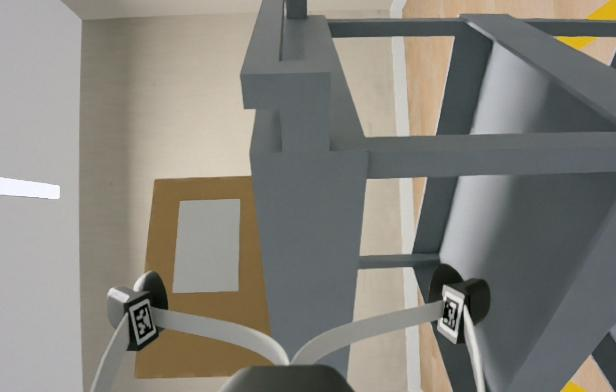

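>>> move --r1 '{"joints":{"arm_m":0.15},"contact_limits":{"arm_m":0.0},"pace":"slow"}' --blocking false --cameras '[]'

>>> wait --seconds 3 --cameras '["r1_wrist_camera","r1_head_camera"]'

Scene clock: 746.83 s.
earlier move: r1 done
move: r1 moving
r1.base_odometry: x=+1.343 y=+1.996 heading=-1.860
r1.turned_by_wheels: +0.000
r1.turned_by_imu: +0.000
r1.base_tilt: forward=-1.6 right=+1.3
r1.lidar_m: 0.56 0.86 1.15 1.06 1.12 1.45 1.67 1.72 1.81 1.69 2.08 0.51
r1.base_status: not commanded
r1.joint_positions: lift_m=+0.660 arm_m=+0.013 wrist_yaw_rad=-0.002 wrist_pitch_rad=+0.007 wrist_roll_rad=+1.569 gripper_m=+0.138
r1.joint_status: arm_m moving; the others done
r1.measured_speeds: translate_m=+0.000 strafe_m=+0.000 rotate_rad=+0.000 lift_m=+0.000 arm_m=+0.049 wrist_yaw_rad=+0.000 wrist_pitch_rad=+0.000 wrist_roll_rad=+0.000
r1.motor_effort: lift_m=+13(13) arm_m=+4(7) wheel_0=+3(3) wheel_1=+2(3) wheel_2=-2(2)
r1.servo_current: wrist_yaw_rad=46(52) wrist_pitch_rad=52(52) wrist_roll_rad=46(65) gripper_m=39(46)
r1.contact_limits: arm_m 0
r1.hand_pose: x=+0.4716 y=-0.0881 z=+0.8368 quat_wxyz=(+0.708, +0.706, +0.001, -0.003) (m; r1's base frame)
r1.wrist_depth_mm: - - - 615 - 647 - / - - - 255 - - - / - - - 279 300 300 300 / - - 634 304 891 - - / - - 603 340 - - - / - 210 569 389 210 195 - / - 544 539 143 - - -
r2.base_odometry: x=-2.435 y=-1.986 heading=-1.198
r2.turned_by_wheels: +0.000
r2.turned_by_imu: +0.000
r2.base_tilt: forward=-0.6 right=+0.1
r2.lidar_m: 0.60 3.53 3.88 4.50 2.93 1.49 1.20 1.17 1.32 1.35 1.31 0.61
r2.base_status: not commanded
r2.joint_positions: lift_m=+1.000 arm_m=+0.530 wrist_yaw_rad=-1.098 wrist_pitch_rad=+0.001 wrist_roll_rad=+0.000 gripper_m=+0.000
r2.joint_status: not commanded
r2.measured_speeds: all 0
r2.motor_effort: lift_m=+19(19) arm_m=-9(9) wheel_0=+6(6) wheel_1=+4(5) wheel_2=+8(8)
r2.servo_current: wrist_yaw_rad=143(143) wrist_pitch_rad=33(46) wrist_roll_rad=46(65) gripper_m=52(52)
r2.contact_limits: translate_m 0.9
r2.hand_pose: x=+0.7549 y=-0.2965 z=+1.1780 quat_wxyz=(+0.853, +0.000, +0.000, -0.522) (m; r2's base frame)
r2.wrist_depth_mm: 1255 - - - 180 - - / 1255 - - - 160 - - / 1229 - - - 163 - - / 1255 - - - 189 - - / 1308 - - - 166 - - / 1281 - 191 193 157 - - / 1255 - - - 136 - -
pictures: none
No camera images: "cameras" was empty.

Scene clock: 749.13 s.
earlier move: r1 done
r1.base_odometry: x=+1.343 y=+1.996 heading=-1.860
r1.turned_by_wheels: +0.000
r1.turned_by_imu: +0.000
r1.base_tilt: forward=-1.6 right=+1.3
r1.lidar_m: 0.55 0.84 1.15 1.07 1.11 1.47 1.66 1.74 1.84 1.68 2.08 0.53
r1.base_status: not commanded
r1.joint_positions: lift_m=+0.660 arm_m=+0.150 wrist_yaw_rad=-0.002 wrist_pitch_rad=+0.006 wrist_roll_rad=+1.569 gripper_m=+0.138
r1.joint_status: all done
r1.measured_speeds: all 0
r1.motor_effort: lift_m=+13(13) arm_m=+5(9) wheel_0=+3(3) wheel_1=+2(3) wheel_2=-2(2)
r1.servo_current: wrist_yaw_rad=72(72) wrist_pitch_rad=46(59) wrist_roll_rad=59(72) gripper_m=39(46)
r1.contact_limits: arm_m 0
r1.hand_pose: x=+0.6090 y=-0.0881 z=+0.8369 quat_wxyz=(+0.708, +0.706, +0.001, -0.003) (m; r1's base frame)
r1.wrist_depth_mm: - - - 123 195 1863 - / - - 172 135 159 163 - / - - 150 148 153 158 159 / - 500 167 166 166 - - / - 473 459 185 185 - - / - 210 208 209 201 195 - / - 413 421 142 - - -
r2.base_odometry: x=-2.435 y=-1.986 heading=-1.198
r2.turned_by_wheels: +0.000
r2.turned_by_imu: +0.000
r2.base_tilt: forward=-0.6 right=+0.0
r2.lidar_m: 0.60 3.57 3.94 4.50 2.92 1.47 1.18 1.16 1.33 1.35 1.33 0.58
r2.base_status: not commanded
r2.joint_positions: lift_m=+1.000 arm_m=+0.530 wrist_yaw_rad=-1.098 wrist_pitch_rad=+0.001 wrist_roll_rad=+0.000 gripper_m=+0.000
r2.joint_status: not commanded
r2.measured_speeds: all 0
r2.on_its_own: wrist_yaw_rad is at rest, and its servo_current (143 mA) is outside its rest range (0 to 104 mA)
r2.motor_effort: lift_m=+18(19) arm_m=-9(10) wheel_0=+6(7) wheel_1=+4(5) wheel_2=+8(8)
r2.servo_current: wrist_yaw_rad=143(143) wrist_pitch_rad=39(52) wrist_roll_rad=46(65) gripper_m=52(59)
r2.contact_limits: translate_m 0.9
r2.hand_pose: x=+0.7549 y=-0.2965 z=+1.1780 quat_wxyz=(+0.853, +0.000, +0.000, -0.522) (m; r2's base frame)
r2.wrist_depth_mm: 1229 - - - 180 - - / 1229 - - - 159 - - / 1255 - - - 163 - - / 1255 - - - 189 - - / 1281 - - - 166 - - / 1281 - 191 194 157 - - / 1255 - - - 135 - -
wait: 2.30 of 3 s (r1 has come to rest)
pictures: r1_head_camera, r1_wrist_camera
Images, in order (width x height): r1_head_camera 420x560, r1_wrist_camera 616x392.

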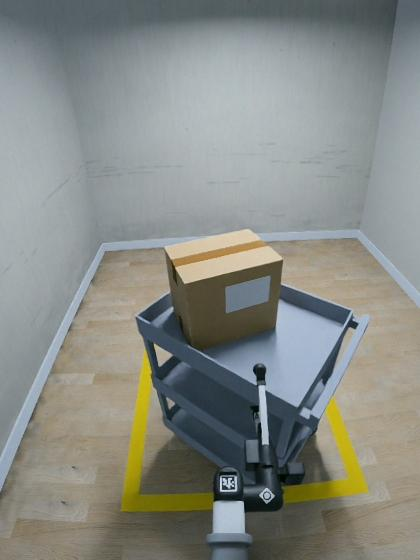

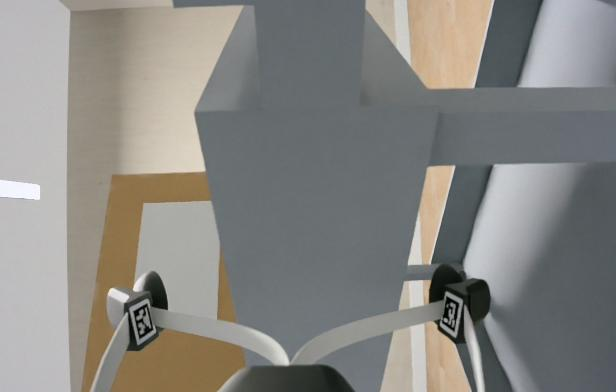

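>>> move --r1 '{"joints":{"gripper_m":0.01}}' --blocking false --cameras '[]'

>>> wait --seconds 3 --cameras '["r1_wrist_camera"]'

>>> move --r1 '{"base":{"translate_m":0.2,"strafe_m":0.05},"pace":"slow"}' --blocking false --cameras '[]'

>>> wait --seconds 5 --cameras '["r1_wrist_camera","r1_head_camera"]'

Scene clock: 754.97 s.
move: r1 moving
r1.base_odometry: x=+1.343 y=+1.996 heading=-1.860
r1.turned_by_wheels: +0.000
r1.turned_by_imu: +0.000
r1.base_tilt: forward=-1.6 right=+1.3
r1.lidar_m: 0.56 0.84 1.14 1.07 1.11 1.42 1.67 1.73 1.81 1.70 2.06 0.51
r1.base_status: not commanded
r1.joint_positions: lift_m=+0.660 arm_m=+0.150 wrist_yaw_rad=-0.002 wrist_pitch_rad=+0.006 wrist_roll_rad=+1.569 gripper_m=+0.126
r1.joint_status: gripper_m moving
r1.measured_speeds: all 0
r1.motor_effort: lift_m=+13(13) arm_m=+5(5) wheel_0=+3(3) wheel_1=+2(2) wheel_2=-2(2)
r1.servo_current: wrist_yaw_rad=59(65) wrist_pitch_rad=46(59) wrist_roll_rad=33(59) gripper_m=91(91)
r1.contact_limits: arm_m 0
r1.hand_pose: x=+0.6090 y=-0.0881 z=+0.8369 quat_wxyz=(+0.708, +0.706, +0.001, -0.003) (m; r1's base frame)
r1.wrist_depth_mm: - - - 123 195 1863 - / - - 172 135 158 164 - / - - 151 148 153 158 159 / - 496 167 166 166 - - / - 473 455 185 186 - - / - 211 208 211 201 188 - / - 415 421 148 - - -
r2.base_odometry: x=-2.435 y=-1.986 heading=-1.198
r2.turned_by_wheels: +0.000
r2.turned_by_imu: +0.000
r2.base_tilt: forward=-0.6 right=+0.0
r2.lidar_m: 0.59 3.55 3.94 4.51 2.94 1.51 1.20 1.18 1.31 1.33 1.34 0.59
r2.base_status: not commanded
r2.joint_positions: lift_m=+1.000 arm_m=+0.530 wrist_yaw_rad=-1.098 wrist_pitch_rad=+0.001 wrist_roll_rad=+0.000 gripper_m=+0.000
r2.joint_status: not commanded
r2.measured_speeds: all 0
r2.motor_effort: lift_m=+18(19) arm_m=-9(10) wheel_0=+6(6) wheel_1=+4(4) wheel_2=+8(8)
r2.servo_current: wrist_yaw_rad=130(143) wrist_pitch_rad=39(39) wrist_roll_rad=39(52) gripper_m=52(52)
r2.contact_limits: translate_m 0.9
r2.hand_pose: x=+0.7549 y=-0.2965 z=+1.1780 quat_wxyz=(+0.853, +0.000, +0.000, -0.522) (m; r2's base frame)
r2.wrist_depth_mm: 1255 - - - 180 - - / 1229 - - - 160 - - / 1255 - - - 163 - - / 1205 - - - 189 - - / 1336 - - - 166 - - / 1281 - 191 194 157 - - / 1255 - - - 136 - -
pictures: none
No camera images: "cameras" was empty.

Scene clock: 756.67 s.
earlier move: r1 done
r1.base_odometry: x=+1.342 y=+1.996 heading=-1.859
r1.turned_by_wheels: +0.000
r1.turned_by_imu: +0.000
r1.base_tilt: forward=-1.6 right=+1.3
r1.lidar_m: 0.58 0.82 1.15 1.07 1.09 1.45 1.66 1.72 1.82 1.68 2.07 0.50
r1.base_status: not commanded
r1.joint_positions: lift_m=+0.660 arm_m=+0.150 wrist_yaw_rad=+0.001 wrist_pitch_rad=+0.009 wrist_roll_rad=+1.570 gripper_m=+0.011
r1.joint_status: all done
r1.measured_speeds: all 0
r1.motor_effort: lift_m=+16(16) arm_m=-3(5) wheel_0=+2(3) wheel_1=+2(3) wheel_2=+2(2)
r1.servo_current: wrist_yaw_rad=52(65) wrist_pitch_rad=46(59) wrist_roll_rad=39(65) gripper_m=124(299)
r1.contact_limits: arm_m 0
r1.hand_pose: x=+0.6093 y=-0.0873 z=+0.8359 quat_wxyz=(+0.708, +0.707, +0.003, -0.003) (m; r1's base frame)
r1.wrist_depth_mm: - - 180 114 - 1756 - / - - 129 124 131 152 - / - - 135 136 141 147 149 / - 477 154 152 154 - - / - 452 178 173 174 - - / - 424 195 198 190 167 - / - 171 220 223 218 155 -
r2.base_odometry: x=-2.435 y=-1.986 heading=-1.198
r2.turned_by_wheels: +0.000
r2.turned_by_imu: +0.000
r2.base_tilt: forward=-0.6 right=+0.0
r2.lidar_m: 0.60 3.56 3.90 4.51 2.91 1.50 1.20 1.18 1.31 1.34 1.32 0.60
r2.base_status: not commanded
r2.joint_positions: lift_m=+1.000 arm_m=+0.530 wrist_yaw_rad=-1.098 wrist_pitch_rad=+0.001 wrist_roll_rad=+0.000 gripper_m=+0.000
r2.joint_status: not commanded
r2.measured_speeds: all 0
r2.on_its_own: wrist_yaw_rad is at rest, and its servo_current (137 mA) is outside its rest range (0 to 104 mA)
r2.motor_effort: lift_m=+18(19) arm_m=-9(10) wheel_0=+6(7) wheel_1=+4(5) wheel_2=+8(8)
r2.servo_current: wrist_yaw_rad=137(143) wrist_pitch_rad=39(46) wrist_roll_rad=33(59) gripper_m=46(52)
r2.contact_limits: translate_m 0.9
r2.hand_pose: x=+0.7549 y=-0.2965 z=+1.1780 quat_wxyz=(+0.853, +0.000, +0.000, -0.522) (m; r2's base frame)
r2.wrist_depth_mm: 1229 - - - 180 - - / 1229 - - - 160 - - / 1229 - - - 163 - - / 1255 - - - 189 - - / 1336 - - - 166 - - / 1308 - 190 193 157 - - / 1255 - - - 136 - -
wait: 1.70 of 3 s (r1 has come to rest)
pictures: r1_wrist_camera
Images, in order (width x height): r1_wrist_camera 616x392.

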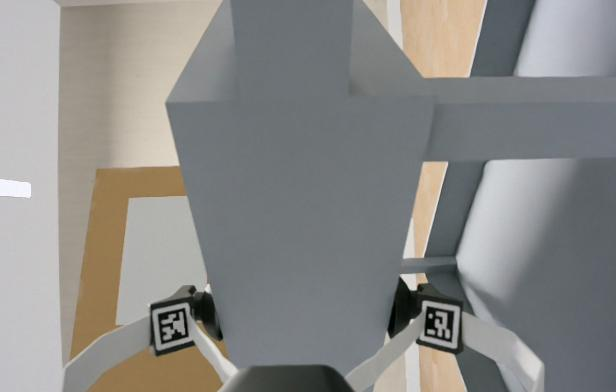

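Scene clock: 757.17 s.
move: r1 moving
r1.base_odometry: x=+1.342 y=+1.983 heading=-1.859
r1.turned_by_wheels: +0.001
r1.turned_by_imu: +0.001
r1.base_tilt: forward=-1.6 right=+1.2
r1.lidar_m: 0.55 0.85 1.12 1.06 1.09 1.46 1.68 1.73 1.83 1.68 2.07 0.51
r1.base_status: translate_m moving; strafe_m moving
r1.joint_positions: lift_m=+0.660 arm_m=+0.150 wrist_yaw_rad=+0.001 wrist_pitch_rad=+0.009 wrist_roll_rad=+1.570 gripper_m=+0.011
r1.joint_status: not commanded
r1.measured_speeds: translate_m=+0.049 strafe_m=+0.012 rotate_rad=-0.003 lift_m=+0.000 arm_m=+0.000 wrist_yaw_rad=+0.000 wrist_pitch_rad=+0.000 wrist_roll_rad=+0.000
r1.motor_effort: lift_m=+16(16) arm_m=+0(4) wheel_0=+6(7) wheel_1=+9(9) wheel_2=-7(7)
r1.servo_current: wrist_yaw_rad=52(65) wrist_pitch_rad=52(59) wrist_roll_rad=59(59) gripper_m=91(117)
r1.contact_limits: arm_m 0
r1.hand_pose: x=+0.6093 y=-0.0873 z=+0.8359 quat_wxyz=(+0.707, +0.707, +0.003, -0.003) (m; r1's base frame)
r1.wrist_depth_mm: - - 273 119 - 1808 - / - - 131 127 135 153 - / - - 138 141 144 150 151 / - 488 153 154 154 - - / - 455 178 174 174 - - / - 427 192 195 191 168 - / - 171 215 216 175 150 -
r2.base_odometry: x=-2.435 y=-1.986 heading=-1.198
r2.turned_by_wheels: +0.000
r2.turned_by_imu: +0.000
r2.base_tilt: forward=-0.7 right=+0.1
r2.lidar_m: 0.60 3.54 3.92 4.51 2.95 1.51 1.20 1.17 1.33 1.37 1.31 0.60
r2.base_status: not commanded
r2.joint_positions: lift_m=+1.000 arm_m=+0.530 wrist_yaw_rad=-1.098 wrist_pitch_rad=+0.001 wrist_roll_rad=+0.000 gripper_m=+0.000
r2.joint_status: not commanded
r2.measured_speeds: all 0
r2.motor_effort: lift_m=+18(19) arm_m=-10(10) wheel_0=+6(6) wheel_1=+4(4) wheel_2=+8(8)
r2.servo_current: wrist_yaw_rad=130(143) wrist_pitch_rad=33(46) wrist_roll_rad=52(52) gripper_m=52(59)
r2.contact_limits: translate_m 0.9
r2.hand_pose: x=+0.7549 y=-0.2965 z=+1.1780 quat_wxyz=(+0.853, +0.000, +0.000, -0.522) (m; r2's base frame)
r2.wrist_depth_mm: 1255 - - - 181 - - / 1229 - - - 159 - - / 1229 - - - 163 - - / 1229 - - - 189 - - / 1281 - - - 166 - - / 1308 - 190 195 157 - - / 1281 - - - 135 - -
pictures: none
No camera images: "cameras" was empty.

Scene clock: 759.97 s.
earlier move: r1 done
r1.base_odometry: x=+1.334 y=+1.790 heading=-1.859
r1.turned_by_wheels: +0.000
r1.turned_by_imu: +0.000
r1.base_tilt: forward=-1.6 right=+1.3
r1.lidar_m: 0.55 0.74 1.12 1.04 1.05 1.41 1.87 1.92 1.87 1.72 1.97 0.53
r1.base_status: done
r1.joint_positions: lift_m=+0.660 arm_m=+0.150 wrist_yaw_rad=+0.000 wrist_pitch_rad=+0.009 wrist_roll_rad=+1.570 gripper_m=+0.011
r1.joint_status: not commanded
r1.measured_speeds: all 0
r1.motor_effort: lift_m=+16(16) arm_m=+4(4) wheel_0=+6(9) wheel_1=+3(9) wheel_2=-2(13)
r1.servo_current: wrist_yaw_rad=59(72) wrist_pitch_rad=65(65) wrist_roll_rad=46(72) gripper_m=91(117)
r1.contact_limits: arm_m 0
r1.hand_pose: x=+0.6092 y=-0.0875 z=+0.8359 quat_wxyz=(+0.707, +0.707, +0.003, -0.003) (m; r1's base frame)
r1.wrist_depth_mm: - - - 135 535 544 - / - - 146 145 147 156 - / - - 152 154 158 162 163 / - - 166 166 167 - - / - 473 183 179 183 - - / - 433 195 195 190 168 - / - 172 208 208 155 150 -
r2.base_odometry: x=-2.435 y=-1.986 heading=-1.198
r2.turned_by_wheels: +0.000
r2.turned_by_imu: +0.000
r2.base_tilt: forward=-0.6 right=+0.0
r2.lidar_m: 0.60 3.54 3.92 4.51 2.93 1.52 1.18 1.19 1.31 1.34 1.33 0.60
r2.base_status: not commanded
r2.joint_positions: lift_m=+1.000 arm_m=+0.530 wrist_yaw_rad=-1.098 wrist_pitch_rad=+0.001 wrist_roll_rad=+0.000 gripper_m=+0.000
r2.joint_status: not commanded
r2.measured_speeds: all 0
r2.on_its_own: wrist_yaw_rad is at rest, and its servo_current (137 mA) is outside its rest range (0 to 104 mA)
r2.motor_effort: lift_m=+18(19) arm_m=-9(10) wheel_0=+6(7) wheel_1=+4(5) wheel_2=+8(8)
r2.servo_current: wrist_yaw_rad=137(150) wrist_pitch_rad=52(52) wrist_roll_rad=46(59) gripper_m=52(59)
r2.contact_limits: translate_m 0.9
r2.hand_pose: x=+0.7549 y=-0.2965 z=+1.1780 quat_wxyz=(+0.853, +0.000, +0.000, -0.522) (m; r2's base frame)
r2.wrist_depth_mm: 1255 - - - 180 - - / 1229 - - - 159 - - / 1229 - - - 163 - - / 1255 - - - 190 - - / 1308 - - - 166 - - / 1281 - 191 195 157 - - / 1255 - - - 136 - -
wait: 2.80 of 5 s (r1 has come to rest)
pictures: r1_head_camera, r1_wrist_camera
Images, in order (width x height): r1_head_camera 420x560, r1_wrist_camera 616x392.

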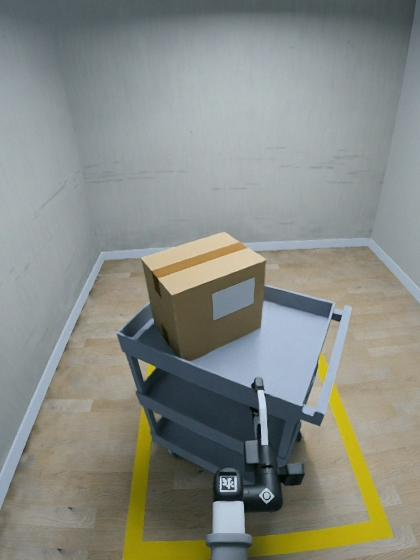

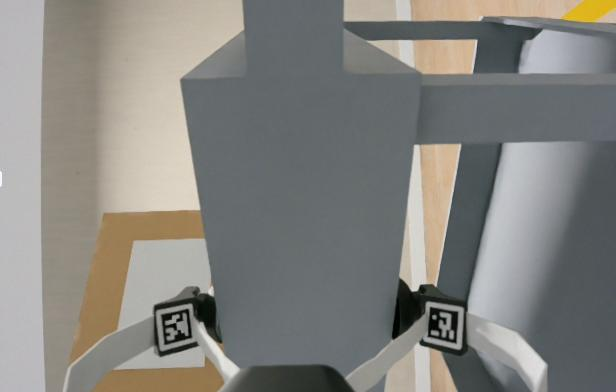

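>>> move --r1 '{"base":{"translate_m":0.1,"strafe_m":-0.08},"pace":"slow"}' --blocking false --cameras '[]'

>>> wait --seconds 4 --cameras '["r1_head_camera","r1_head_left_camera"]'

>>> zoom_image --camera "r1_head_camera" --region '[80, 260, 420, 560]'

>>> zoom_image --camera "r1_head_left_camera" --region '[130, 240, 330, 460]'

Scene clock: 766.37 s.
move: r1 moving
r1.base_odometry: x=+1.323 y=+1.783 heading=-1.859
r1.turned_by_wheels: +0.000
r1.turned_by_imu: +0.000
r1.base_tilt: forward=-1.6 right=+1.2
r1.lidar_m: 0.55 0.71 1.12 1.04 1.08 1.43 1.88 1.96 1.84 1.70 2.01 0.53
r1.base_status: translate_m moving; strafe_m moving
r1.joint_positions: lift_m=+0.660 arm_m=+0.150 wrist_yaw_rad=+0.000 wrist_pitch_rad=+0.009 wrist_roll_rad=+1.570 gripper_m=+0.011
r1.joint_status: not commanded
r1.measured_speeds: translate_m=+0.040 strafe_m=-0.032 rotate_rad=+0.001 lift_m=+0.000 arm_m=+0.000 wrist_yaw_rad=+0.000 wrist_pitch_rad=+0.000 wrist_roll_rad=+0.000
r1.motor_effort: lift_m=+16(16) arm_m=+4(4) wheel_0=+9(11) wheel_1=-2(3) wheel_2=-5(7)
r1.servo_current: wrist_yaw_rad=39(59) wrist_pitch_rad=46(59) wrist_roll_rad=46(59) gripper_m=91(98)
r1.contact_limits: arm_m 0
r1.hand_pose: x=+0.6092 y=-0.0875 z=+0.8359 quat_wxyz=(+0.707, +0.707, +0.003, -0.003) (m; r1's base frame)
r1.wrist_depth_mm: - - - 137 - 569 - / - - 148 146 149 158 158 / - - 154 156 159 163 165 / - - 167 167 167 - - / - 477 182 179 183 - - / - 433 194 195 190 168 - / - 172 206 207 175 150 -
r2.base_odometry: x=-2.435 y=-1.986 heading=-1.198
r2.turned_by_wheels: +0.000
r2.turned_by_imu: +0.001
r2.base_tilt: forward=-0.7 right=+0.0
r2.lidar_m: 0.59 3.55 3.96 4.49 2.91 1.50 1.20 1.18 1.30 1.36 1.32 0.59
r2.base_status: not commanded
r2.joint_positions: lift_m=+1.000 arm_m=+0.530 wrist_yaw_rad=-1.098 wrist_pitch_rad=+0.001 wrist_roll_rad=+0.000 gripper_m=+0.000
r2.joint_status: not commanded
r2.measured_speeds: all 0
r2.motor_effort: lift_m=+18(19) arm_m=-9(9) wheel_0=+6(6) wheel_1=+4(5) wheel_2=+8(8)
r2.servo_current: wrist_yaw_rad=143(143) wrist_pitch_rad=33(46) wrist_roll_rad=39(59) gripper_m=52(59)
r2.contact_limits: translate_m 0.9
r2.hand_pose: x=+0.7549 y=-0.2965 z=+1.1780 quat_wxyz=(+0.853, +0.000, +0.000, -0.522) (m; r2's base frame)
r2.wrist_depth_mm: 1229 - - - 180 - - / 1255 - - - 160 - - / 1229 - - - 163 - - / 1255 - - - 189 - - / 1281 - - - 166 - - / 1255 - 190 195 157 - - / 1255 - - - 135 - -
pictures: none
No camera images: "cameras" was empty.

Scene clock: 768.37 s.
earlier move: r1 done
r1.base_odometry: x=+1.229 y=+1.717 heading=-1.858
r1.turned_by_wheels: +0.000
r1.turned_by_imu: +0.001
r1.base_tilt: forward=-1.6 right=+1.3
r1.lidar_m: 0.55 0.63 1.20 1.12 1.17 1.53 1.96 2.02 1.77 1.66 1.87 0.56
r1.base_status: done
r1.joint_positions: lift_m=+0.660 arm_m=+0.150 wrist_yaw_rad=+0.002 wrist_pitch_rad=+0.009 wrist_roll_rad=+1.570 gripper_m=+0.011
r1.joint_status: not commanded
r1.measured_speeds: all 0
r1.motor_effort: lift_m=+16(16) arm_m=+4(4) wheel_0=+7(12) wheel_1=-1(4) wheel_2=+1(7)
r1.servo_current: wrist_yaw_rad=39(72) wrist_pitch_rad=59(65) wrist_roll_rad=52(65) gripper_m=91(104)
r1.contact_limits: arm_m 0
r1.hand_pose: x=+0.6094 y=-0.0870 z=+0.8359 quat_wxyz=(+0.707, +0.707, +0.004, -0.003) (m; r1's base frame)
r1.wrist_depth_mm: - - - 162 - 1576 1138 / - - 168 168 172 179 181 / - - 173 173 175 183 - / - - 180 180 182 1921 - / - - 189 187 190 - - / - 455 193 195 195 168 - / - 172 202 202 146 150 -
r2.base_odometry: x=-2.435 y=-1.986 heading=-1.198
r2.turned_by_wheels: +0.000
r2.turned_by_imu: +0.000
r2.base_tilt: forward=-0.6 right=+0.1
r2.lidar_m: 0.60 3.56 3.92 4.50 2.94 1.48 1.21 1.18 1.29 1.35 1.33 0.58
r2.base_status: not commanded
r2.joint_positions: lift_m=+1.000 arm_m=+0.530 wrist_yaw_rad=-1.098 wrist_pitch_rad=+0.001 wrist_roll_rad=+0.000 gripper_m=+0.000
r2.joint_status: not commanded
r2.measured_speeds: all 0
r2.on_its_own: wrist_yaw_rad is at rest, and its servo_current (124 mA) is outside its rest range (0 to 104 mA)
r2.motor_effort: lift_m=+19(19) arm_m=-9(9) wheel_0=+6(7) wheel_1=+4(5) wheel_2=+8(8)
r2.servo_current: wrist_yaw_rad=124(150) wrist_pitch_rad=39(46) wrist_roll_rad=59(59) gripper_m=52(59)
r2.contact_limits: translate_m 0.9
r2.hand_pose: x=+0.7549 y=-0.2965 z=+1.1780 quat_wxyz=(+0.853, +0.000, +0.000, -0.522) (m; r2's base frame)
r2.wrist_depth_mm: 1229 - - - 180 - - / 1229 - - - 159 - - / 1255 - - - 163 - - / 1255 - - - 189 - - / 1281 - - - 166 - - / 1308 - 189 195 157 - - / 1255 - - - 135 - -
wait: 2.00 of 4 s (r1 has come to rest)
pictures: r1_head_camera, r1_head_left_camera
Images, in order (width x height): r1_head_camera 420x560, r1_head_left_camera 420x672.

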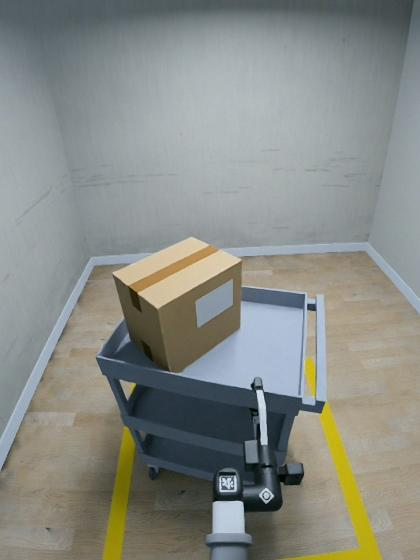

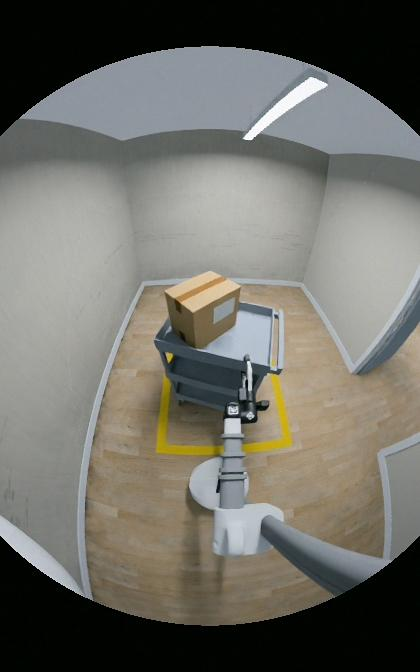

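Scaled by 1.482 from the camera's 420x560 image, which has a finer 600x800 frame.

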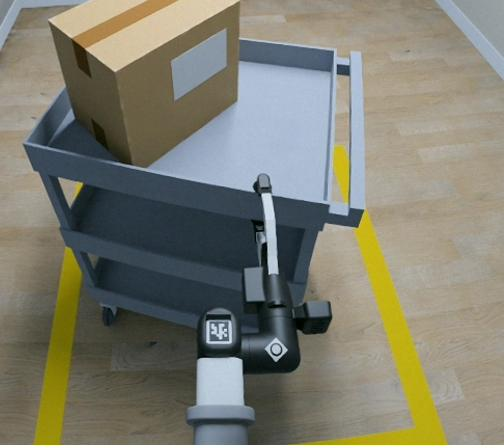

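Scaled by 2.291 from the camera's 420x672 image, which has a finer 600x960 frame.

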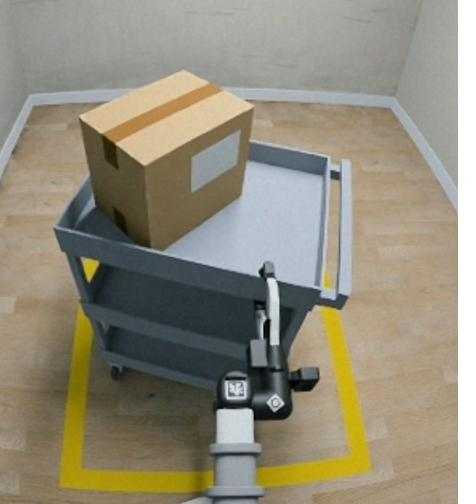

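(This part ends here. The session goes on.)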